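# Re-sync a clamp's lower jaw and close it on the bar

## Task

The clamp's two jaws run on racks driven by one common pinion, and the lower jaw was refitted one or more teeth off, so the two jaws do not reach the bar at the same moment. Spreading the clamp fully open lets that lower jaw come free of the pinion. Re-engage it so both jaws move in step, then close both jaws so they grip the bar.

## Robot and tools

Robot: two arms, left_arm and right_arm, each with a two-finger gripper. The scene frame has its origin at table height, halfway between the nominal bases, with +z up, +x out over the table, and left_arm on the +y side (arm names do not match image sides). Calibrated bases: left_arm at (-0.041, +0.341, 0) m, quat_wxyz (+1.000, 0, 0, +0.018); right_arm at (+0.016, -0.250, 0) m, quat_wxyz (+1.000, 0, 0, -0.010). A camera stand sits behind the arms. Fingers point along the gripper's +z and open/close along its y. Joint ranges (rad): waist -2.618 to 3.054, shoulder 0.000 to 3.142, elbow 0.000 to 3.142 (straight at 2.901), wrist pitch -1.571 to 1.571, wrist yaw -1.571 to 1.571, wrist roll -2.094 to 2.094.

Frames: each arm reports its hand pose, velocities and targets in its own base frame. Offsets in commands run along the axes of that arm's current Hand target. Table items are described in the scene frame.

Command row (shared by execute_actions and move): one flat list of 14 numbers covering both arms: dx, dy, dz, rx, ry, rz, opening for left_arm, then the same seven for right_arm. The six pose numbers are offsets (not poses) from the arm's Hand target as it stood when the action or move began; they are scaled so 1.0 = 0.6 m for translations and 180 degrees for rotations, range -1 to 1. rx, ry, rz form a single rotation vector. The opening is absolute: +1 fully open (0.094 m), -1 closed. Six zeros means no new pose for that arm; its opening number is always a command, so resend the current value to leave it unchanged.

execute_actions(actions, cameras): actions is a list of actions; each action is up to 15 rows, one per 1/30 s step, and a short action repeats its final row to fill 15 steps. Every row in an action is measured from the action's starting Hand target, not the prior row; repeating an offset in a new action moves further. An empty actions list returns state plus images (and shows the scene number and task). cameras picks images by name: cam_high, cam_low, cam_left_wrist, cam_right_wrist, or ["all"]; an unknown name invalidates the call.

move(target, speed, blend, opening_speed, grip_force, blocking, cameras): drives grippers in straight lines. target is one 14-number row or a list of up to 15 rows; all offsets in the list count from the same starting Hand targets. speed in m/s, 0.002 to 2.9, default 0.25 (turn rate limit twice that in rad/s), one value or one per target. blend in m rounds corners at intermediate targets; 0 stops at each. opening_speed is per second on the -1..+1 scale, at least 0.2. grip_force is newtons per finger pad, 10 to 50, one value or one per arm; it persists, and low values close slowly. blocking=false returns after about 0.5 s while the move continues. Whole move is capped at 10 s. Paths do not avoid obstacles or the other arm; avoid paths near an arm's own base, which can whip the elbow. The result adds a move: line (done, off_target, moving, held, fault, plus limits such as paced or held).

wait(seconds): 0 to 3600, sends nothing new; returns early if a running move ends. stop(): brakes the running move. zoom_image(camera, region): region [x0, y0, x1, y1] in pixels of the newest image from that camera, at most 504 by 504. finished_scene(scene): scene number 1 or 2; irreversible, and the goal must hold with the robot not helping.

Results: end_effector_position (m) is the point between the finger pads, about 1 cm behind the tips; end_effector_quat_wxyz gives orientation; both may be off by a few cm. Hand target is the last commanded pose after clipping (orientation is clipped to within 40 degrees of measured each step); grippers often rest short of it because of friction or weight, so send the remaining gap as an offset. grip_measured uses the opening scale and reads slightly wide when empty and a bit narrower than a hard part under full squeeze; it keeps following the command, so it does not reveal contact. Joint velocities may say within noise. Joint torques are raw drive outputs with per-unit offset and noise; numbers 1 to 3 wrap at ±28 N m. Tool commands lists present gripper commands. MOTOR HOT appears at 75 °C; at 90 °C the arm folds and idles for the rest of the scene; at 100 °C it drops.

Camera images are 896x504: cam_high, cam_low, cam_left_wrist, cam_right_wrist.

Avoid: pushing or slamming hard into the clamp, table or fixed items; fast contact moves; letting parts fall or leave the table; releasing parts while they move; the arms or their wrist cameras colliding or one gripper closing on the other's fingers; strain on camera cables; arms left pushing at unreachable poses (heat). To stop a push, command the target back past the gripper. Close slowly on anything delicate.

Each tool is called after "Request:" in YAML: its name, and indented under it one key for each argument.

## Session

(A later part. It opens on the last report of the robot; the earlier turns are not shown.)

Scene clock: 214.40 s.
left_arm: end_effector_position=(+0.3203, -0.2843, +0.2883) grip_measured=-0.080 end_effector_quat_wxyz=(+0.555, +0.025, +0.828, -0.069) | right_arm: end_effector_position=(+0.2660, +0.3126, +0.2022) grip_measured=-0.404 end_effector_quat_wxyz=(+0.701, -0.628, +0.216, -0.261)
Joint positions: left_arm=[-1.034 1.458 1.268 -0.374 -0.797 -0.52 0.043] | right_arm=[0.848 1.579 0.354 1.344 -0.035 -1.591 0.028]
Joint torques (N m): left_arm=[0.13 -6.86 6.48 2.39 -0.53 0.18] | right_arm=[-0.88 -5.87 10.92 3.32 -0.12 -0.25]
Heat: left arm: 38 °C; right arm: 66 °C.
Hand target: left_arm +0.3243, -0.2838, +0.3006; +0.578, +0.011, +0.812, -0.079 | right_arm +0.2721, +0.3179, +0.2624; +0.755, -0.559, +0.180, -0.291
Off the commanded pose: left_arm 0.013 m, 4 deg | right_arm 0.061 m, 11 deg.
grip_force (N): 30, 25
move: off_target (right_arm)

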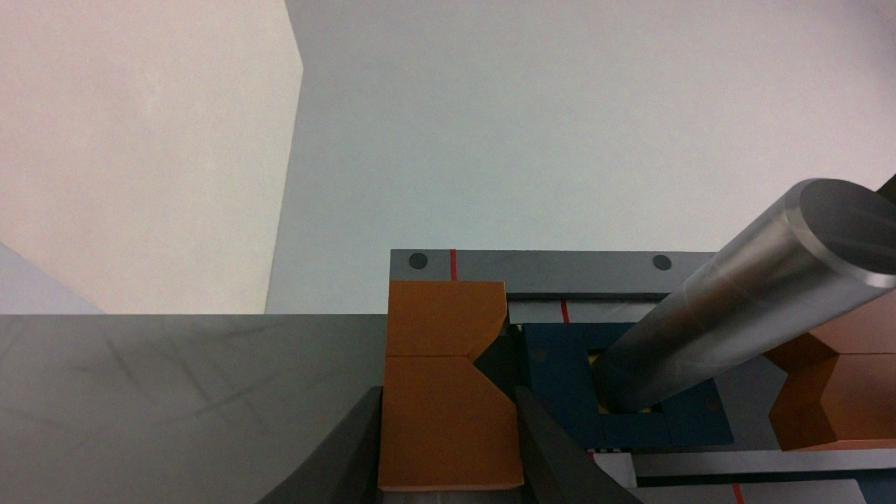

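Request:
wait:
  seconds: 0.05
  cameras: ["cam_left_wrist", "cam_low", "cam_high"]

Request:
zoom_image:
  camera: "cam_low"
  region: [400, 150, 460, 220]

Request:
zoom_image:
  camera: "cam_high"
  region: [340, 150, 420, 250]

Scene clock: 214.60 s.
left_arm: end_effector_position=(+0.3203, -0.2843, +0.2883) grip_measured=-0.080 end_effector_quat_wxyz=(+0.555, +0.025, +0.828, -0.069) | right_arm: end_effector_position=(+0.2660, +0.3127, +0.2022) grip_measured=-0.404 end_effector_quat_wxyz=(+0.701, -0.628, +0.216, -0.260)
Joint positions: left_arm=[-1.034 1.458 1.268 -0.374 -0.797 -0.52 0.043] | right_arm=[0.848 1.579 0.354 1.344 -0.035 -1.591 0.028]
Joint torques (N m): left_arm=[0.12 -6.89 6.48 2.39 -0.53 0.19] | right_arm=[-0.77 -5.87 10.92 3.32 -0.11 -0.25]
Heat: left arm: 38 °C; right arm: 66 °C.
Hand target: left_arm +0.3243, -0.2838, +0.3006; +0.578, +0.011, +0.812, -0.079 | right_arm +0.2721, +0.3179, +0.2624; +0.755, -0.559, +0.180, -0.291
Tool commands: left_gripper/opening=-0.32 right_gripper/opening=-0.45
Off the commanded pose: left_arm 0.013 m, 4 deg | right_arm 0.061 m, 11 deg.
grip_force (N): 30, 25
wait: 0.07 s; at rest by 0.03 s
Images, in order (width x height): cam_high 896x504, cam_low 896x504, cam_left_wrist 896x504.

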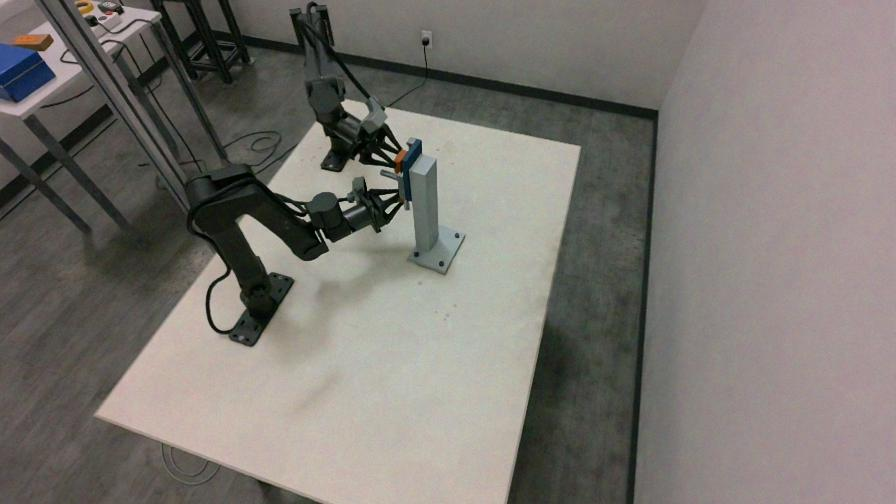

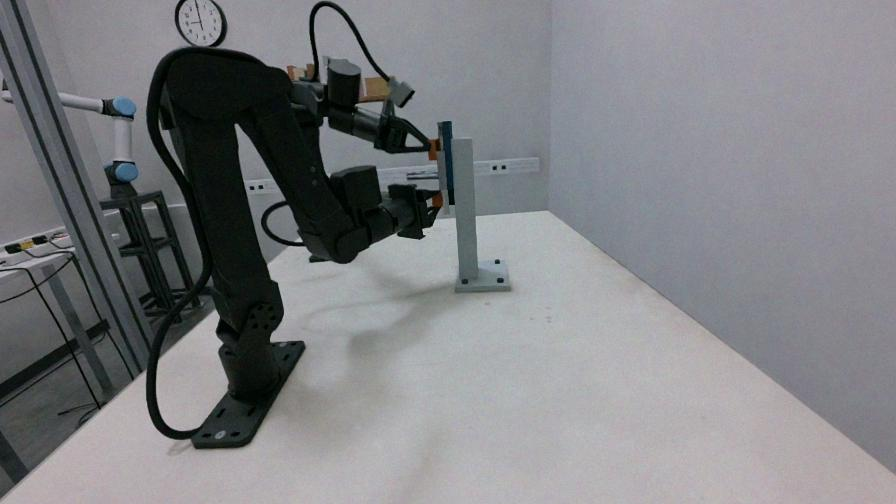

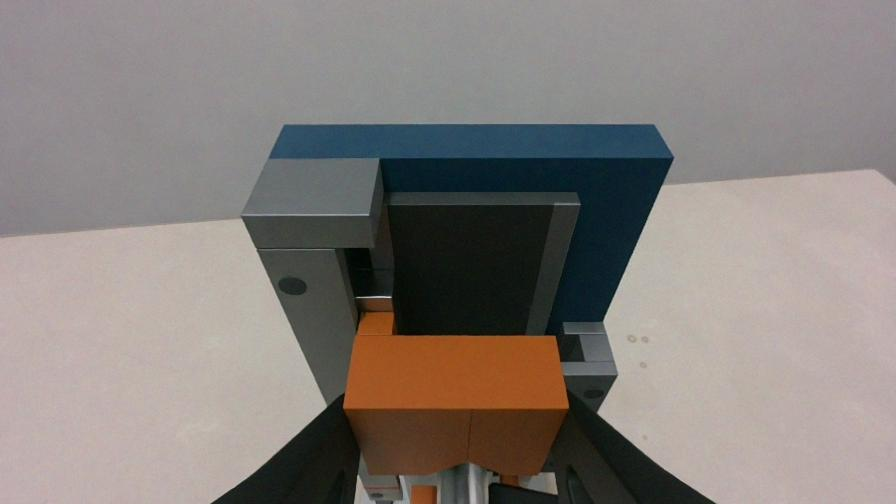

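Scaled by 7.200 from the camera's image (finer frame: 1280x720).

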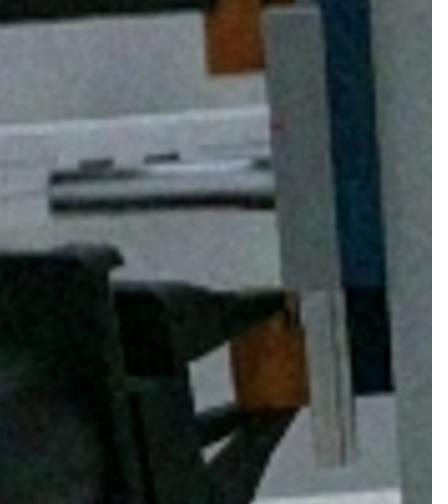

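Scaled by 5.040 from the camera's image (finer frame: 1280x720).

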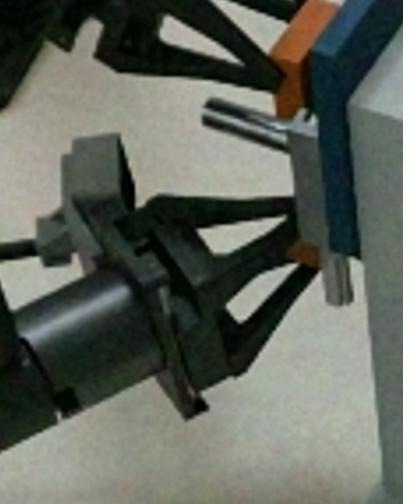

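Request:
move:
  target:
    - [0, 0, 0, 0, 0, 0, -0.32, 0, 0.0224, 0, -0.0166, 0, 0.012, -0.45]
    - [0, 0, 0, 0, 0, 0, -0.32, 0, 0.0224, 0, -0.0166, 0, 0.012, -0.355]
  speed: 0.03

Request:
move:
  target: [0, 0, 0, 0, 0, 0, -0.32, -0.013, 0, -0.009, 0, 0, 0, -0.355]
  speed: 0.03
  cameras: ["cam_right_wrist", "cam_low"]

Request:
zoom_image:
  camera: "cam_low"
  region: [400, 150, 460, 220]

Scene clock: 216.87 s.
left_arm: end_effector_position=(+0.3203, -0.2843, +0.2883) grip_measured=-0.080 end_effector_quat_wxyz=(+0.555, +0.025, +0.828, -0.069) | right_arm: end_effector_position=(+0.2704, +0.3162, +0.2030) grip_measured=-0.357 end_effector_quat_wxyz=(+0.698, -0.631, +0.220, -0.257)
Joint positions: left_arm=[-1.034 1.458 1.268 -0.374 -0.797 -0.52 0.043] | right_arm=[0.844 1.579 0.379 1.308 -0.038 -1.585 0.03]
Joint torques (N m): left_arm=[-0.02 -6.84 6.45 2.4 -0.54 0.18] | right_arm=[-0.75 -5.3 9.7 3.14 -0.13 0.1]
Heat: left arm: 38 °C; right arm: 66 °C.
Hand target: left_arm +0.3243, -0.2838, +0.3006; +0.578, +0.011, +0.812, -0.079 | right_arm +0.2754, +0.3206, +0.2496; +0.746, -0.575, +0.198, -0.272
Off the commanded pose: left_arm 0.013 m, 4 deg | right_arm 0.047 m, 9 deg.
grip_force (N): 30, 25
move: off_target (right_arm); target 2's new opening was sent with right_arm's hand 0.049 m and 8 deg from that target

Scene clock: 217.53 s.
left_arm: end_effector_position=(+0.3203, -0.2843, +0.2883) grip_measured=-0.080 end_effector_quat_wxyz=(+0.555, +0.025, +0.828, -0.069) | right_arm: end_effector_position=(+0.2690, +0.3175, +0.2030) grip_measured=-0.357 end_effector_quat_wxyz=(+0.697, -0.630, +0.221, -0.261)
Joint positions: left_arm=[-1.034 1.458 1.268 -0.374 -0.797 -0.52 0.043] | right_arm=[0.858 1.579 0.379 1.308 -0.018 -1.59 0.03]
Joint torques (N m): left_arm=[0.08 -6.84 6.5 2.4 -0.51 0.18] | right_arm=[0.88 -5.97 8.02 3.26 -0.06 0.07]
Heat: left arm: 38 °C; right arm: 65 °C.
Hand target: left_arm +0.3243, -0.2838, +0.3006; +0.578, +0.011, +0.812, -0.079 | right_arm +0.2661, +0.3214, +0.2481; +0.746, -0.575, +0.198, -0.272
Off the commanded pose: left_arm 0.013 m, 4 deg | right_arm 0.045 m, 9 deg.
grip_force (N): 30, 25
move: off_target (right_arm)
Images, in order (width x height): cam_low 896x504, cam_right_wrist 896x504.

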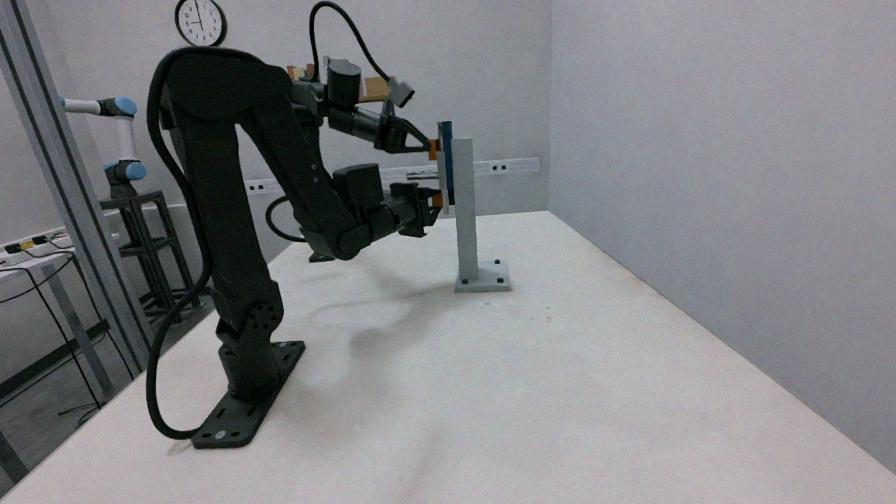

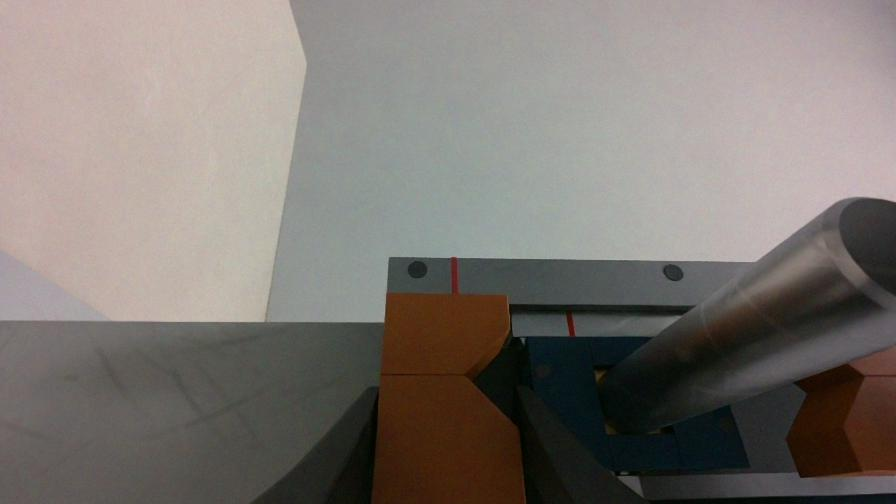

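Scaled by 7.200 from the camera's image (finer frame: 1280x720).

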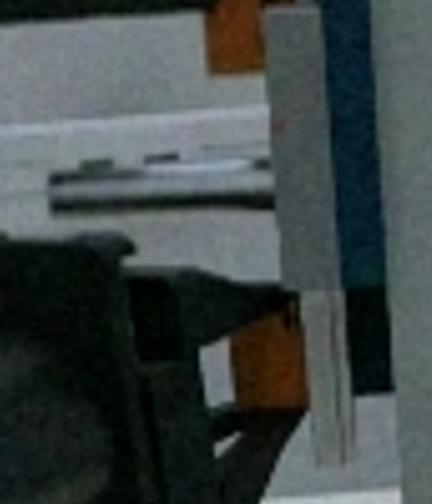

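Request:
move:
  target: [0, 0, 0, 0, 0, 0, -0.32, -0.007, 0, -0.015, 0, 0, 0, -0.355]
  speed: 0.03

Request:
move:
  target: [0, 0, 0, 0, 0, 0, -0.32, 0, 0, -0.008, 0, 0, 0, -0.355]
  speed: 0.03
  cameras: ["cam_right_wrist", "cam_low"]

Request:
zoom_image:
  camera: "cam_low"
  region: [400, 150, 460, 220]

Scene clock: 218.37 s.
left_arm: end_effector_position=(+0.3203, -0.2843, +0.2883) grip_measured=-0.080 end_effector_quat_wxyz=(+0.555, +0.025, +0.828, -0.069) | right_arm: end_effector_position=(+0.2677, +0.3177, +0.2029) grip_measured=-0.357 end_effector_quat_wxyz=(+0.696, -0.629, +0.224, -0.266)
Joint positions: left_arm=[-1.034 1.458 1.268 -0.374 -0.797 -0.52 0.043] | right_arm=[0.872 1.579 0.376 1.313 0.008 -1.594 0.03]
Joint torques (N m): left_arm=[0.01 -6.83 6.45 2.41 -0.53 0.19] | right_arm=[1.18 -7.24 5.56 3.36 -0.16 0.08]
Heat: left arm: 38 °C; right arm: 65 °C.
Hand target: left_arm +0.3243, -0.2838, +0.3006; +0.578, +0.011, +0.812, -0.079 | right_arm +0.2573, +0.3174, +0.2457; +0.746, -0.575, +0.198, -0.272
Off the commanded pose: left_arm 0.013 m, 4 deg | right_arm 0.044 m, 9 deg.
grip_force (N): 30, 25
move: off_target (right_arm)

Scene clock: 218.87 s.
left_arm: end_effector_position=(+0.3203, -0.2843, +0.2883) grip_measured=-0.080 end_effector_quat_wxyz=(+0.555, +0.025, +0.828, -0.069) | right_arm: end_effector_position=(+0.2653, +0.3156, +0.2020) grip_measured=-0.357 end_effector_quat_wxyz=(+0.697, -0.627, +0.223, -0.267)
Joint positions: left_arm=[-1.034 1.458 1.268 -0.374 -0.797 -0.52 0.043] | right_arm=[0.873 1.579 0.361 1.332 0.008 -1.596 0.03]
Joint torques (N m): left_arm=[0.12 -6.8 6.49 2.39 -0.53 0.17] | right_arm=[0.99 -7.84 5.19 3.27 -0.15 0.09]
Heat: left arm: 38 °C; right arm: 65 °C.
Hand target: left_arm +0.3243, -0.2838, +0.3006; +0.578, +0.011, +0.812, -0.079 | right_arm +0.2544, +0.3138, +0.2445; +0.746, -0.575, +0.198, -0.272
Off the commanded pose: left_arm 0.013 m, 4 deg | right_arm 0.044 m, 9 deg.
grip_force (N): 30, 25
move: off_target (right_arm)
Images, in order (width x height): cam_low 896x504, cam_right_wrist 896x504.

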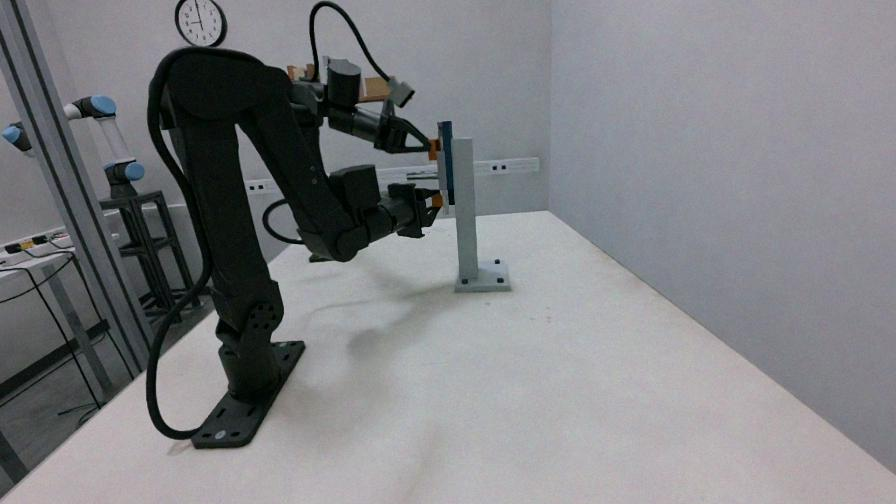

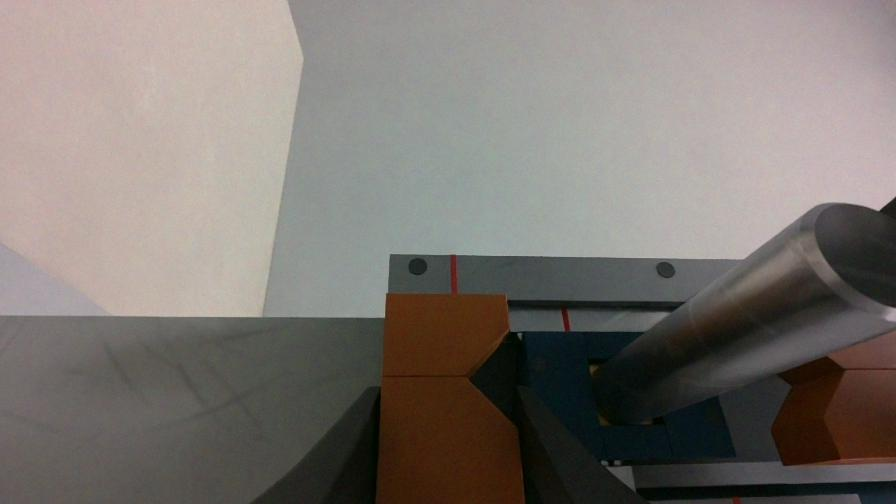

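Scaled by 7.200 from the camera's image (finer frame: 1280x720).

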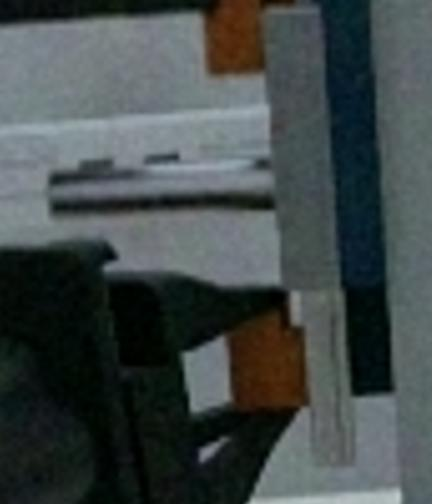

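Request:
move:
  target: [0, 0, 0, 0, 0, 0, -0.32, -0.003, 0, -0.01, 0, 0, 0, -0.355]
  speed: 0.03

Request:
move:
  target: [0, 0, 0, 0, 0, 0, -0.32, -0.003, 0, -0.005, 0, 0, 0, -0.355]
  speed: 0.03
  cameras: ["cam_right_wrist", "cam_low"]

Request:
zoom_image:
  camera: "cam_low"
  region: [400, 150, 460, 220]

Scene clock: 219.57 s.
left_arm: end_effector_position=(+0.3203, -0.2843, +0.2883) grip_measured=-0.080 end_effector_quat_wxyz=(+0.555, +0.025, +0.828, -0.069) | right_arm: end_effector_position=(+0.2600, +0.3135, +0.2014) grip_measured=-0.357 end_effector_quat_wxyz=(+0.700, -0.625, +0.220, -0.266)
Joint positions: left_arm=[-1.034 1.458 1.268 -0.374 -0.797 -0.52 0.043] | right_arm=[0.881 1.575 0.339 1.357 0.011 -1.597 0.03]
Joint torques (N m): left_arm=[0.1 -6.84 6.46 2.42 -0.54 0.19] | right_arm=[0.98 -8.35 5 3.13 -0.09 0.09]
Heat: left arm: 38 °C; right arm: 65 °C.
Hand target: left_arm +0.3243, -0.2838, +0.3006; +0.578, +0.011, +0.812, -0.079 | right_arm +0.2494, +0.3104, +0.2430; +0.746, -0.574, +0.198, -0.272
Off the commanded pose: left_arm 0.013 m, 4 deg | right_arm 0.043 m, 8 deg.
grip_force (N): 30, 25
move: off_target (right_arm)

Scene clock: 220.07 s.
left_arm: end_effector_position=(+0.3203, -0.2843, +0.2883) grip_measured=-0.080 end_effector_quat_wxyz=(+0.555, +0.025, +0.828, -0.069) | right_arm: end_effector_position=(+0.2565, +0.3126, +0.2012) grip_measured=-0.357 end_effector_quat_wxyz=(+0.700, -0.625, +0.219, -0.266)
Joint positions: left_arm=[-1.034 1.458 1.268 -0.374 -0.797 -0.52 0.043] | right_arm=[0.889 1.568 0.328 1.363 0.018 -1.599 0.03]
Joint torques (N m): left_arm=[0.02 -6.83 6.46 2.41 -0.52 0.21] | right_arm=[0.96 -8.21 4.97 3.12 -0.08 0.1]
Heat: left arm: 38 °C; right arm: 65 °C.
Hand target: left_arm +0.3243, -0.2838, +0.3006; +0.578, +0.011, +0.812, -0.079 | right_arm +0.2462, +0.3093, +0.2421; +0.746, -0.575, +0.198, -0.272
Off the commanded pose: left_arm 0.013 m, 4 deg | right_arm 0.042 m, 8 deg.
grip_force (N): 30, 25
move: off_target (right_arm)
Images, in order (width x height): cam_low 896x504, cam_right_wrist 896x504.

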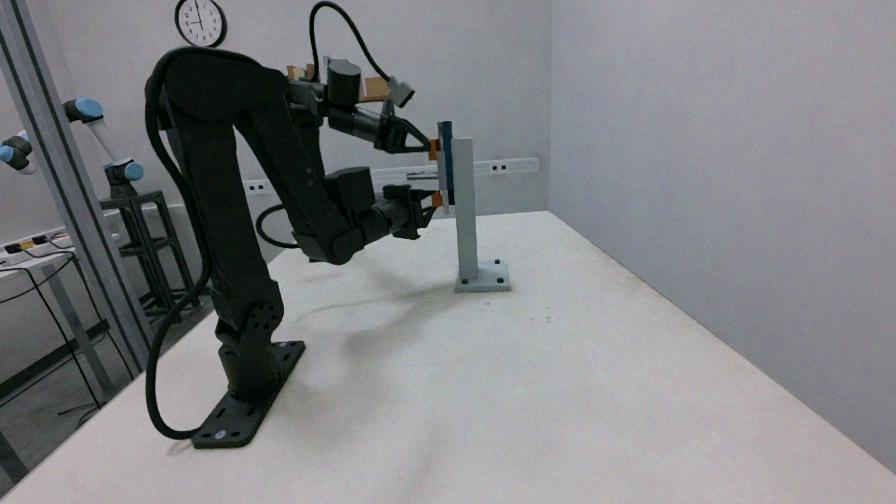

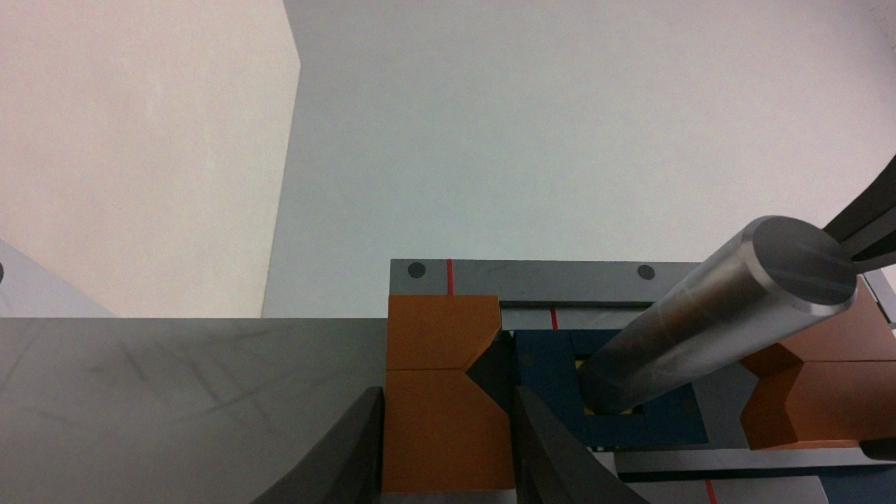

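Scaled by 7.200 from the camera's image (finer frame: 1280x720).

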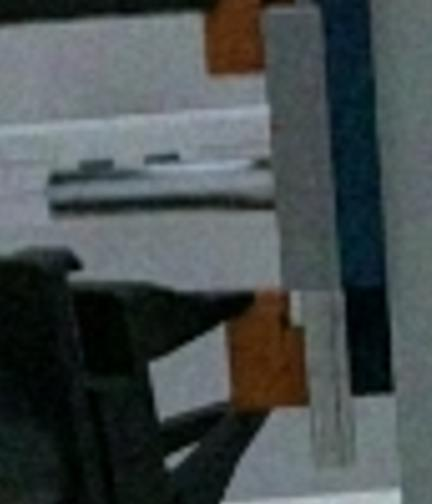

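Request:
move:
  target: [0, 0, 0, 0, 0, 0, -0.32, 0, -0.0082, 0, 0.0089, 0, 0, -0.355]
  speed: 0.02

Request:
move:
  target: [0, 0, 0, 0, 0, 0, -0.32, 0, -0.0051, 0, 0.0056, 0, 0, -0.355]
  speed: 0.02
  cameras: ["cam_right_wrist", "cam_low"]

Request:
zoom_image:
  camera: "cam_low"
  region: [400, 150, 460, 220]

Scene clock: 221.27 s.
left_arm: end_effector_position=(+0.3203, -0.2843, +0.2883) grip_measured=-0.080 end_effector_quat_wxyz=(+0.555, +0.025, +0.828, -0.069) | right_arm: end_effector_position=(+0.2563, +0.3126, +0.2019) grip_measured=-0.357 end_effector_quat_wxyz=(+0.701, -0.624, +0.218, -0.267)
Joint positions: left_arm=[-1.034 1.458 1.268 -0.374 -0.797 -0.52 0.043] | right_arm=[0.89 1.568 0.328 1.366 0.018 -1.6 0.03]
Joint torques (N m): left_arm=[0.1 -6.87 6.53 2.42 -0.53 0.19] | right_arm=[0.94 -7.45 4.81 3.48 -0.1 0.08]
Heat: left arm: 38 °C; right arm: 65 °C.
Hand target: left_arm +0.3243, -0.2838, +0.3006; +0.578, +0.011, +0.812, -0.079 | right_arm +0.2452, +0.3084, +0.2468; +0.754, -0.564, +0.194, -0.275
Off the commanded pose: left_arm 0.013 m, 4 deg | right_arm 0.046 m, 10 deg.
grip_force (N): 30, 25
move: off_target (right_arm)

Scene clock: 222.10 s.
left_arm: end_effector_position=(+0.3203, -0.2843, +0.2883) grip_measured=-0.080 end_effector_quat_wxyz=(+0.555, +0.025, +0.828, -0.069) | right_arm: end_effector_position=(+0.2552, +0.3111, +0.2021) grip_measured=-0.357 end_effector_quat_wxyz=(+0.703, -0.622, +0.218, -0.267)
Joint positions: left_arm=[-1.034 1.458 1.268 -0.374 -0.797 -0.52 0.043] | right_arm=[0.89 1.568 0.32 1.379 0.018 -1.6 0.03]
Joint torques (N m): left_arm=[0.02 -6.76 6.49 2.41 -0.54 0.19] | right_arm=[0.92 -6.93 5.23 3.61 -0.1 0.08]
Heat: left arm: 38 °C; right arm: 65 °C.
Hand target: left_arm +0.3243, -0.2838, +0.3006; +0.578, +0.011, +0.812, -0.079 | right_arm +0.2446, +0.3078, +0.2498; +0.759, -0.557, +0.192, -0.277
Off the commanded pose: left_arm 0.013 m, 4 deg | right_arm 0.049 m, 10 deg.
grip_force (N): 30, 25
move: off_target (right_arm)
Images, in order (width x height): cam_low 896x504, cam_right_wrist 896x504.

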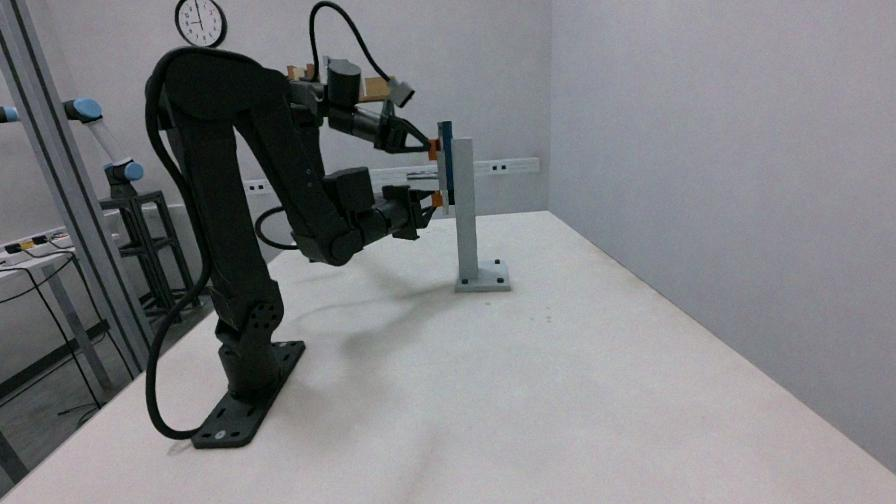

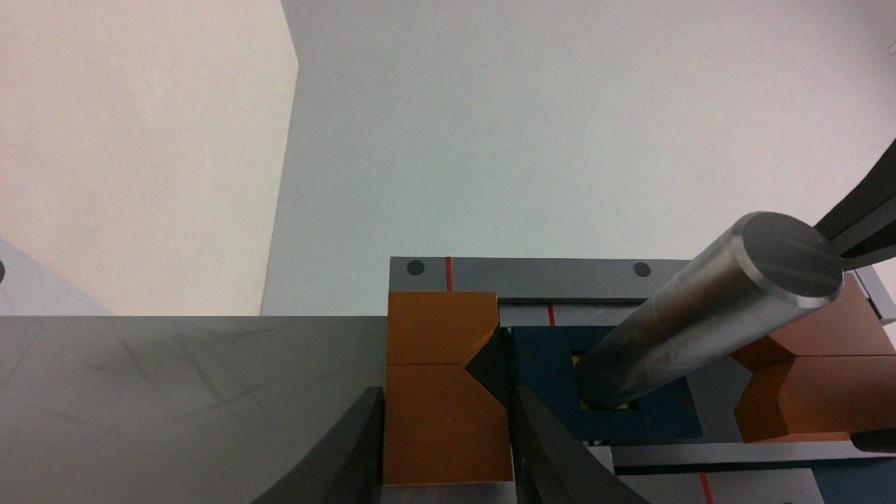

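Scaled by 7.200 from the camera's image (finer frame: 1280x720).

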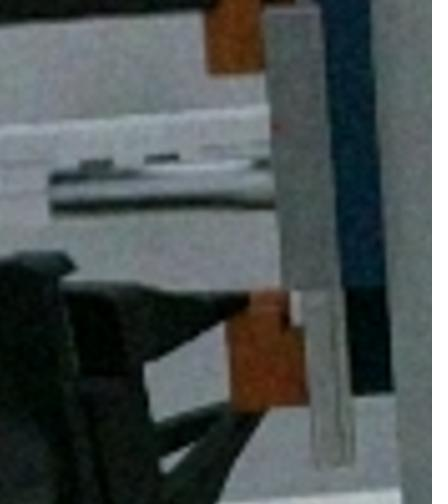

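Request:
zoom_image:
  camera: "cam_right_wrist"
  region: [360, 250, 660, 504]

Scaled by 1.680 from the camera's image (finer frame: 1280x720).

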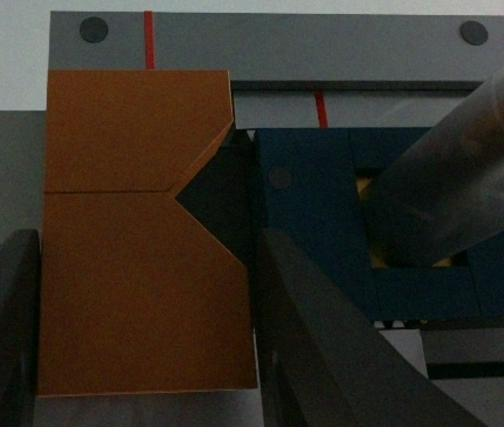

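Request:
move:
  target:
    - [0, 0, 0, 0, 0, 0, -0.32, 0, 0.014, 0, -0.0111, 0, 0, -0.355]
    - [0, 0, 0, 0, 0, 0, -0.32, 0, 0.014, 0, -0.0111, 0, 0, -0.45]
  speed: 0.03
  grip_force: [30, 40]

Request:
move:
  target: [0, 0, 0, 0, 0, 0, -0.32, -0.004, 0, 0.006, 0, 0, 0, -0.45]
  speed: 0.02

Scene clock: 224.20 s.
left_arm: end_effector_position=(+0.3203, -0.2843, +0.2883) grip_measured=-0.080 end_effector_quat_wxyz=(+0.555, +0.025, +0.828, -0.069) | right_arm: end_effector_position=(+0.2552, +0.3112, +0.2015) grip_measured=-0.411 end_effector_quat_wxyz=(+0.702, -0.623, +0.218, -0.267)
Joint positions: left_arm=[-1.034 1.458 1.268 -0.374 -0.797 -0.52 0.043] | right_arm=[0.89 1.568 0.32 1.377 0.018 -1.6 0.028]
Joint torques (N m): left_arm=[0.01 -6.83 6.48 2.39 -0.52 0.2] | right_arm=[0.94 -6.87 5.42 3.26 -0.1 0.09]
Heat: left arm: 38 °C; right arm: 65 °C.
Hand target: left_arm +0.3243, -0.2838, +0.3006; +0.578, +0.011, +0.812, -0.079 | right_arm +0.2463, +0.3097, +0.2418; +0.749, -0.570, +0.197, -0.273
Off the commanded pose: left_arm 0.013 m, 4 deg | right_arm 0.041 m, 8 deg.
grip_force (N): 30, 40
move: off_target (right_arm); target 2's new opening was sent with right_arm's hand 0.041 m and 8 deg from that target

Scene clock: 224.80 s.
left_arm: end_effector_position=(+0.3203, -0.2843, +0.2883) grip_measured=-0.080 end_effector_quat_wxyz=(+0.555, +0.025, +0.828, -0.069) | right_arm: end_effector_position=(+0.2551, +0.3113, +0.2013) grip_measured=-0.411 end_effector_quat_wxyz=(+0.701, -0.622, +0.221, -0.269)
Joint positions: left_arm=[-1.034 1.458 1.268 -0.374 -0.797 -0.52 0.043] | right_arm=[0.897 1.568 0.32 1.376 0.034 -1.601 0.028]
Joint torques (N m): left_arm=[0.02 -6.79 6.45 2.38 -0.53 0.2] | right_arm=[1.2 -6.37 6.49 3.21 -0.15 0.07]
Heat: left arm: 38 °C; right arm: 64 °C.
Hand target: left_arm +0.3243, -0.2838, +0.3006; +0.578, +0.011, +0.812, -0.079 | right_arm +0.2468, +0.3138, +0.2427; +0.749, -0.571, +0.197, -0.273
Off the commanded pose: left_arm 0.013 m, 4 deg | right_arm 0.042 m, 9 deg.
grip_force (N): 30, 40
move: off_target (right_arm)

Request:
move:
  target: [0, 0, 0, 0, 0, 0, -0.32, 0, 0.0133, 0, -0.0144, 0, 0, -0.45]
  speed: 0.03

Request:
move:
  target: [0, 0, 0, 0, 0, 0, -0.32, -0.003, 0, 0.004, 0, 0, 0, -0.45]
  speed: 0.02
  cameras: ["cam_right_wrist"]

Request:
zoom_image:
  camera: "cam_right_wrist"
  region: [360, 250, 660, 504]

Scene clock: 225.83 s.
left_arm: end_effector_position=(+0.3203, -0.2843, +0.2883) grip_measured=-0.080 end_effector_quat_wxyz=(+0.555, +0.025, +0.828, -0.069) | right_arm: end_effector_position=(+0.2551, +0.3115, +0.1995) grip_measured=-0.411 end_effector_quat_wxyz=(+0.699, -0.625, +0.222, -0.269)
Joint positions: left_arm=[-1.034 1.458 1.268 -0.374 -0.797 -0.52 0.043] | right_arm=[0.897 1.568 0.32 1.369 0.034 -1.601 0.028]
Joint torques (N m): left_arm=[0.08 -6.82 6.43 2.38 -0.53 0.2] | right_arm=[1.24 -7.79 6.93 2.59 -0.14 0.07]
Heat: left arm: 38 °C; right arm: 64 °C.
Hand target: left_arm +0.3243, -0.2838, +0.3006; +0.578, +0.011, +0.812, -0.079 | right_arm +0.2482, +0.3155, +0.2350; +0.736, -0.587, +0.203, -0.269
Off the commanded pose: left_arm 0.013 m, 4 deg | right_arm 0.036 m, 6 deg.
grip_force (N): 30, 40
move: off_target (right_arm)

Scene clock: 226.37 s.
left_arm: end_effector_position=(+0.3203, -0.2843, +0.2883) grip_measured=-0.080 end_effector_quat_wxyz=(+0.555, +0.025, +0.828, -0.069) | right_arm: end_effector_position=(+0.2551, +0.3118, +0.1995) grip_measured=-0.411 end_effector_quat_wxyz=(+0.698, -0.624, +0.224, -0.271)
Joint positions: left_arm=[-1.034 1.458 1.268 -0.374 -0.797 -0.52 0.043] | right_arm=[0.904 1.568 0.321 1.367 0.048 -1.602 0.028]
Joint torques (N m): left_arm=[0.05 -6.84 6.43 2.39 -0.52 0.21] | right_arm=[1.26 -7.41 7.58 2.57 -0.21 0.05]
Heat: left arm: 38 °C; right arm: 64 °C.
Hand target: left_arm +0.3243, -0.2838, +0.3006; +0.578, +0.011, +0.812, -0.079 | right_arm +0.2483, +0.3183, +0.2355; +0.736, -0.587, +0.203, -0.269
Off the commanded pose: left_arm 0.013 m, 4 deg | right_arm 0.037 m, 7 deg.
grip_force (N): 30, 40
move: off_target (right_arm)

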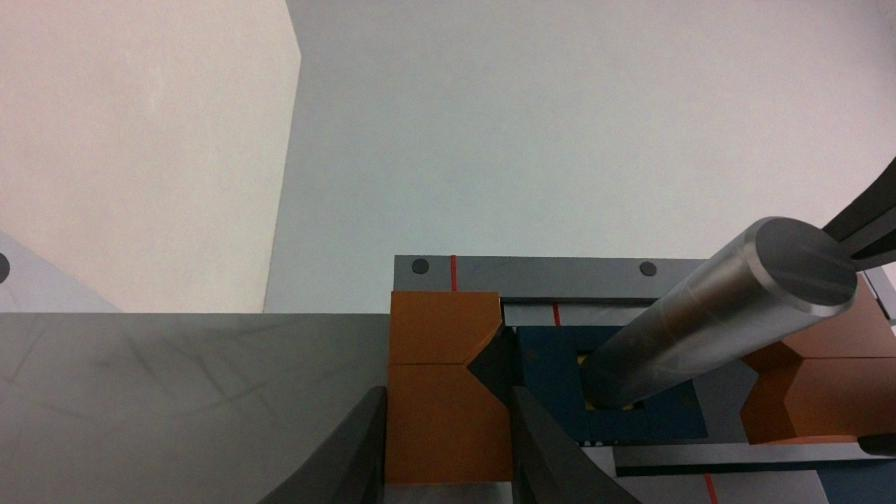

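Scaled by 1.680 from the camera's image (finer frame: 1280x720).

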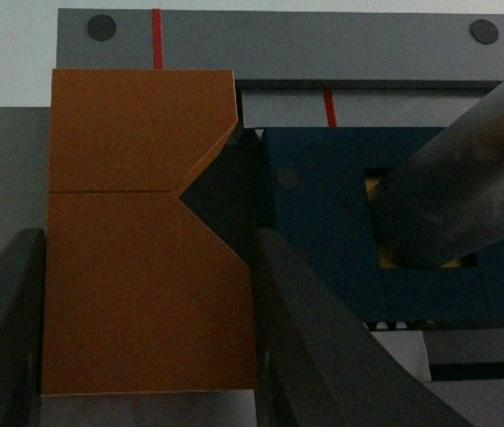

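Request:
move:
  target: [0, 0, 0, 0, 0, 0, -0.32, -0.003, 0, 0.004, 0, 0.011, 0, -0.45]
  speed: 0.02

Request:
move:
  target: [0, 0, 0, 0, 0, 0, -0.32, -0.002, -0.0102, 0.003, 0.0111, 0, 0, -0.45]
  speed: 0.02
  cameras: ["cam_right_wrist"]

Request:
zoom_image:
  camera: "cam_right_wrist"
  region: [360, 250, 660, 504]

Scene clock: 228.10 s.
left_arm: end_effector_position=(+0.3203, -0.2843, +0.2883) grip_measured=-0.080 end_effector_quat_wxyz=(+0.555, +0.025, +0.828, -0.069) | right_arm: end_effector_position=(+0.2554, +0.3129, +0.1999) grip_measured=-0.411 end_effector_quat_wxyz=(+0.692, -0.620, +0.239, -0.282)
Joint positions: left_arm=[-1.034 1.458 1.268 -0.374 -0.797 -0.52 0.043] | right_arm=[0.937 1.568 0.328 1.358 0.12 -1.604 0.028]
Joint torques (N m): left_arm=[0.1 -6.83 6.42 2.4 -0.53 0.17] | right_arm=[1.36 -6.76 7.87 2.66 -0.27 0.01]
Heat: left arm: 38 °C; right arm: 64 °C.
Hand target: left_arm +0.3243, -0.2838, +0.3006; +0.578, +0.011, +0.812, -0.079 | right_arm +0.2484, +0.3214, +0.2361; +0.732, -0.583, +0.216, -0.279
Off the commanded pose: left_arm 0.013 m, 4 deg | right_arm 0.038 m, 7 deg.
grip_force (N): 30, 40
move: off_target (right_arm)

Scene clock: 229.23 s.
left_arm: end_effector_position=(+0.3203, -0.2843, +0.2883) grip_measured=-0.080 end_effector_quat_wxyz=(+0.555, +0.025, +0.828, -0.069) | right_arm: end_effector_position=(+0.2554, +0.3129, +0.2004) grip_measured=-0.411 end_effector_quat_wxyz=(+0.692, -0.619, +0.239, -0.284)
Joint positions: left_arm=[-1.034 1.458 1.268 -0.374 -0.797 -0.52 0.043] | right_arm=[0.94 1.568 0.329 1.359 0.126 -1.607 0.028]
Joint torques (N m): left_arm=[0.01 -6.83 6.53 2.4 -0.53 0.19] | right_arm=[1.57 -5.41 8.08 3.15 -0.28 -0.02]
Heat: left arm: 39 °C; right arm: 63 °C.
Hand target: left_arm +0.3243, -0.2838, +0.3006; +0.578, +0.011, +0.812, -0.079 | right_arm +0.2477, +0.3224, +0.2424; +0.742, -0.570, +0.211, -0.282
Off the commanded pose: left_arm 0.013 m, 4 deg | right_arm 0.044 m, 9 deg.
grip_force (N): 30, 40
move: off_target (right_arm)

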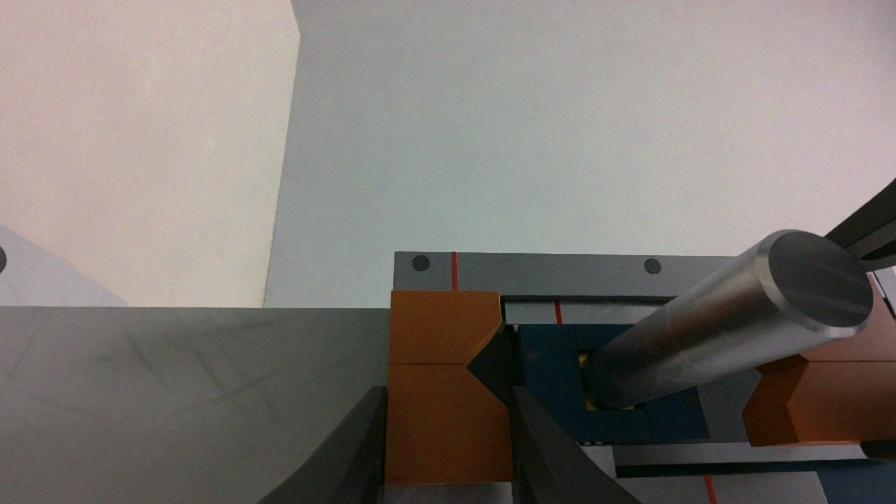

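Scaled by 1.680 from the camera's image (finer frame: 1280x720).

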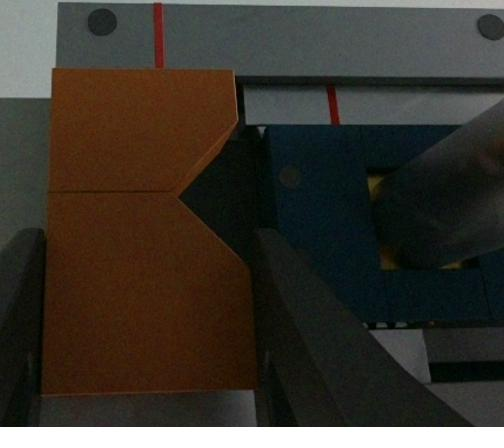

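Request:
move:
  target: [0, 0, 0, 0, 0, 0, -0.32, -0.002, -0.0102, 0.002, 0.0111, 0, 0, -0.45]
  speed: 0.02

Request:
move:
  target: [0, 0, 0, 0, 0, 0, -0.32, -0.002, -0.0102, 0.002, 0.0111, 0, 0, -0.45]
  speed: 0.02
  cameras: ["cam_right_wrist"]

Scene clock: 230.87 s.
left_arm: end_effector_position=(+0.3203, -0.2843, +0.2883) grip_measured=-0.080 end_effector_quat_wxyz=(+0.555, +0.025, +0.828, -0.069) | right_arm: end_effector_position=(+0.2554, +0.3131, +0.2008) grip_measured=-0.411 end_effector_quat_wxyz=(+0.693, -0.617, +0.239, -0.287)
Joint positions: left_arm=[-1.034 1.458 1.268 -0.374 -0.797 -0.52 0.043] | right_arm=[0.943 1.577 0.329 1.376 0.133 -1.611 0.028]
Joint torques (N m): left_arm=[0.1 -6.87 6.5 2.4 -0.54 0.19] | right_arm=[1.66 -5.05 8.14 3.5 -0.33 -0.01]
Heat: left arm: 39 °C; right arm: 63 °C.
Hand target: left_arm +0.3243, -0.2838, +0.3006; +0.578, +0.011, +0.812, -0.079 | right_arm +0.2463, +0.3230, +0.2487; +0.752, -0.557, +0.206, -0.286
Off the commanded pose: left_arm 0.013 m, 4 deg | right_arm 0.050 m, 10 deg.
grip_force (N): 30, 40
move: off_target (right_arm)

Scene clock: 232.23 s.
left_arm: end_effector_position=(+0.3203, -0.2843, +0.2883) grip_measured=-0.080 end_effector_quat_wxyz=(+0.555, +0.025, +0.828, -0.069) | right_arm: end_effector_position=(+0.2554, +0.3136, +0.2014) grip_measured=-0.411 end_effector_quat_wxyz=(+0.697, -0.612, +0.238, -0.289)
Joint positions: left_arm=[-1.034 1.458 1.268 -0.374 -0.797 -0.52 0.043] | right_arm=[0.947 1.596 0.329 1.406 0.14 -1.613 0.028]
Joint torques (N m): left_arm=[0.08 -6.84 6.48 2.4 -0.53 0.18] | right_arm=[1.73 -5.2 8.25 3.62 -0.38 -0.06]
Heat: left arm: 39 °C; right arm: 64 °C.
Hand target: left_arm +0.3243, -0.2838, +0.3006; +0.578, +0.011, +0.812, -0.079 | right_arm +0.2450, +0.3233, +0.2548; +0.762, -0.543, +0.201, -0.290
Off the commanded pose: left_arm 0.013 m, 4 deg | right_arm 0.055 m, 12 deg.
grip_force (N): 30, 40
move: off_target (right_arm)

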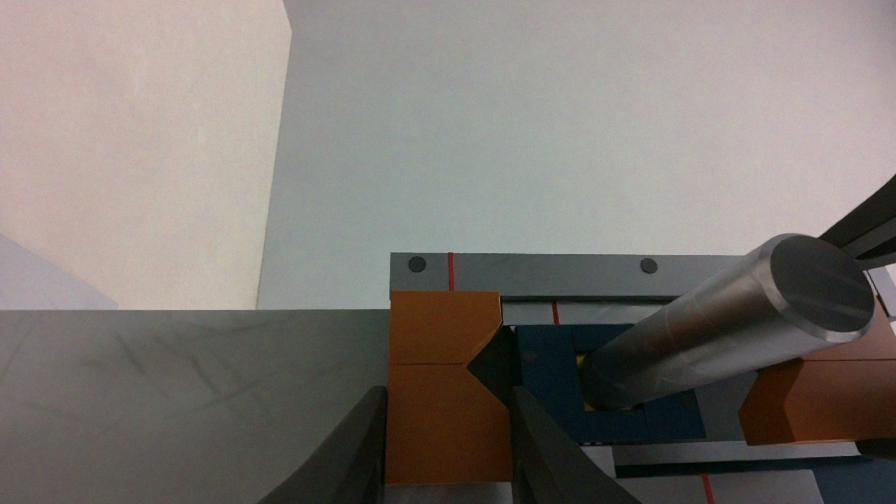

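Request:
zoom_image:
  camera: "cam_right_wrist"
  region: [360, 250, 660, 504]

Request:
zoom_image:
  camera: "cam_right_wrist"
  region: [560, 404, 760, 504]

Scaled by 1.680 from the camera's image (finer frame: 1280x720).

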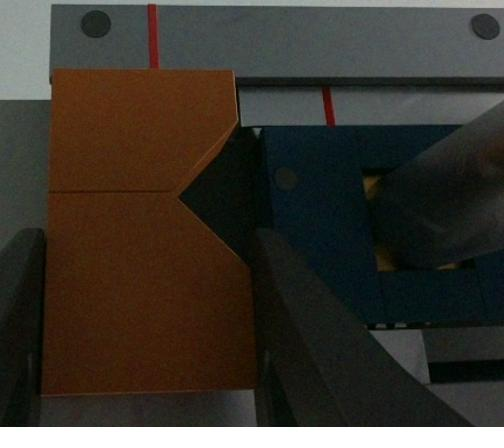

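Scaled by 2.520 from the camera's image (finer frame: 1280x720).

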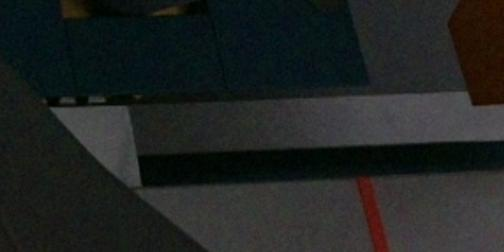

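Request:
move:
  target: [0.0024, 0, 0.0008, 0, 0, 0, -0.32, 0, -0.0051, 0, 0.0056, 0, 0, -0.45]
  speed: 0.02

Request:
move:
  target: [0.0024, 0, 0.0008, 0, 0, 0, -0.32, 0, -0.0051, 0, 0.0056, 0, 0, -0.45]
  speed: 0.02

Scene clock: 233.70 s.
left_arm: end_effector_position=(+0.3203, -0.2845, +0.2878) grip_measured=-0.080 end_effector_quat_wxyz=(+0.556, +0.024, +0.828, -0.069) | right_arm: end_effector_position=(+0.2555, +0.3137, +0.2017) grip_measured=-0.411 end_effector_quat_wxyz=(+0.698, -0.610, +0.238, -0.290)
Joint positions: left_arm=[-1.036 1.458 1.263 -0.367 -0.8 -0.519 0.043] | right_arm=[0.947 1.602 0.329 1.419 0.14 -1.613 0.028]
Joint torques (N m): left_arm=[0.14 -6.79 6.42 2.41 -0.5 0.17] | right_arm=[1.73 -5.2 8.1 3.8 -0.38 -0.08]
Heat: left arm: 39 °C; right arm: 64 °C.
Hand target: left_arm +0.3242, -0.2841, +0.2992; +0.578, +0.011, +0.812, -0.079 | right_arm +0.2443, +0.3225, +0.2577; +0.767, -0.537, +0.198, -0.291
Off the commanded pose: left_arm 0.012 m, 4 deg | right_arm 0.058 m, 12 deg.
grip_force (N): 30, 40
move: off_target (left_arm, right_arm)

Scene clock: 234.63 s.
left_arm: end_effector_position=(+0.3204, -0.2844, +0.2879) grip_measured=-0.080 end_effector_quat_wxyz=(+0.557, +0.024, +0.828, -0.069) | right_arm: end_effector_position=(+0.2555, +0.3137, +0.2019) grip_measured=-0.411 end_effector_quat_wxyz=(+0.699, -0.610, +0.238, -0.290)
Joint positions: left_arm=[-1.036 1.458 1.263 -0.367 -0.801 -0.519 0.043] | right_arm=[0.947 1.602 0.329 1.419 0.14 -1.613 0.028]
Joint torques (N m): left_arm=[0.13 -6.8 6.11 2.43 -0.51 0.19] | right_arm=[1.73 -5.35 8.01 3.89 -0.39 -0.09]
Heat: left arm: 39 °C; right arm: 64 °C.
Hand target: left_arm +0.3242, -0.2842, +0.2977; +0.578, +0.011, +0.812, -0.079 | right_arm +0.2436, +0.3218, +0.2606; +0.771, -0.530, +0.196, -0.293
Off the commanded pose: left_arm 0.011 m, 4 deg | right_arm 0.060 m, 13 deg.
joint sent to its limit (right arm) — joint 4 (wrist pitch), upper limit. The joint targets are off in position, not in orientation.
grip_force (N): 30, 40
move: off_target (left_arm, right_arm)

Request:
move:
  target: [0.0032, 0, 0.0011, 0, 0, 0, -0.32, 0, -0.003, 0, 0, 0, 0, -0.45]
  speed: 0.02

Request:
move:
  target: [0.0024, 0, 0.0008, 0, 0, 0, -0.32, 0, -0.003, 0, 0, 0, 0, -0.45]
  speed: 0.02
  cameras: ["cam_right_wrist"]

Request:
zoom_image:
  camera: "cam_right_wrist"
  region: [360, 250, 660, 504]

Request:
zoom_image:
  camera: "cam_right_wrist"
  region: [560, 404, 760, 504]

Scene clock: 235.53 s.
left_arm: end_effector_position=(+0.3204, -0.2845, +0.2873) grip_measured=-0.080 end_effector_quat_wxyz=(+0.561, +0.022, +0.825, -0.068) | right_arm: end_effector_position=(+0.2555, +0.3137, +0.2019) grip_measured=-0.411 end_effector_quat_wxyz=(+0.699, -0.610, +0.238, -0.290)
Joint positions: left_arm=[-1.039 1.458 1.253 -0.349 -0.812 -0.516 0.043] | right_arm=[0.947 1.602 0.329 1.419 0.14 -1.613 0.028]
Joint torques (N m): left_arm=[0.38 -6.68 6.22 2.35 -0.38 0.14] | right_arm=[1.74 -5.7 7.98 3.89 -0.39 -0.1]
Heat: left arm: 39 °C; right arm: 65 °C.
Hand target: left_arm +0.3242, -0.2845, +0.2956; +0.578, +0.011, +0.812, -0.079 | right_arm +0.2432, +0.3213, +0.2623; +0.771, -0.530, +0.196, -0.293
Off the commanded pose: left_arm 0.009 m, 3 deg | right_arm 0.062 m, 13 deg.
joint sent to its limit (right arm) — joint 4 (wrist pitch), upper limit. The joint targets are off in position, not in orientation.
grip_force (N): 30, 40
move: off_target (left_arm, right_arm)

Scene clock: 236.10 s.
left_arm: end_effector_position=(+0.3204, -0.2845, +0.2874) grip_measured=-0.080 end_effector_quat_wxyz=(+0.561, +0.022, +0.825, -0.068) | right_arm: end_effector_position=(+0.2555, +0.3137, +0.2019) grip_measured=-0.411 end_effector_quat_wxyz=(+0.699, -0.610, +0.238, -0.290)
Joint positions: left_arm=[-1.039 1.458 1.253 -0.348 -0.812 -0.516 0.043] | right_arm=[0.947 1.602 0.329 1.419 0.14 -1.613 0.028]
Joint torques (N m): left_arm=[0.34 -6.6 5.85 2.41 -0.38 0.13] | right_arm=[1.76 -6.17 7.97 3.86 -0.39 -0.1]
Heat: left arm: 39 °C; right arm: 65 °C.
Hand target: left_arm +0.3242, -0.2846, +0.2941; +0.578, +0.011, +0.812, -0.079 | right_arm +0.2427, +0.3208, +0.2639; +0.771, -0.530, +0.196, -0.293
Off the commanded pose: left_arm 0.008 m, 3 deg | right_arm 0.064 m, 13 deg.
grip_force (N): 30, 40
move: off_target (left_arm, right_arm)

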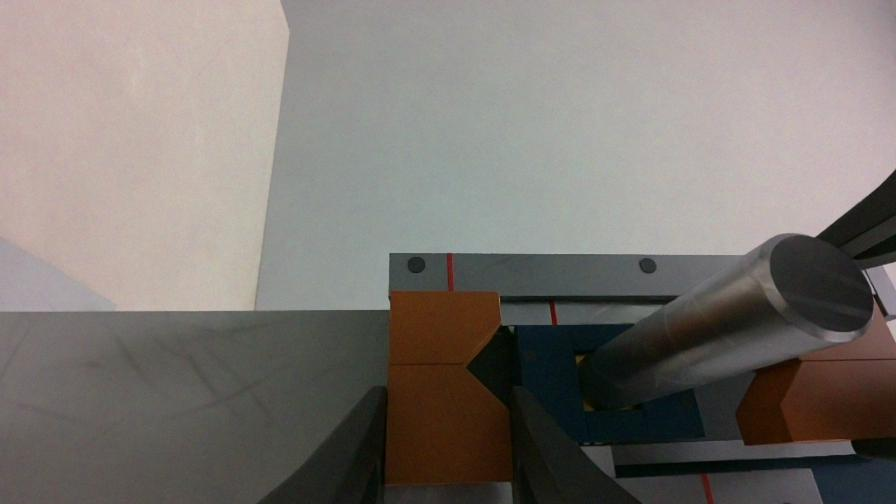

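Scaled by 1.680 from the camera's image (finer frame: 1280x720).

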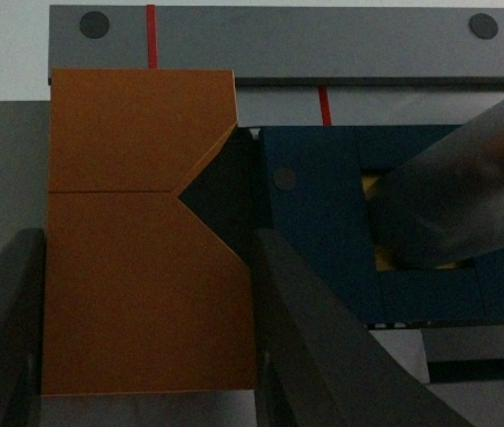

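Scaled by 2.520 from the camera's image (finer frame: 1280x720).

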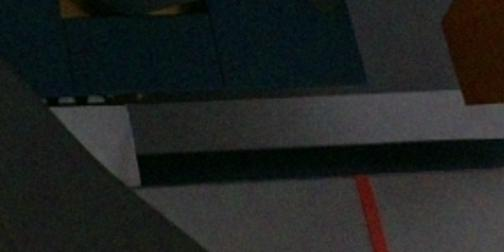

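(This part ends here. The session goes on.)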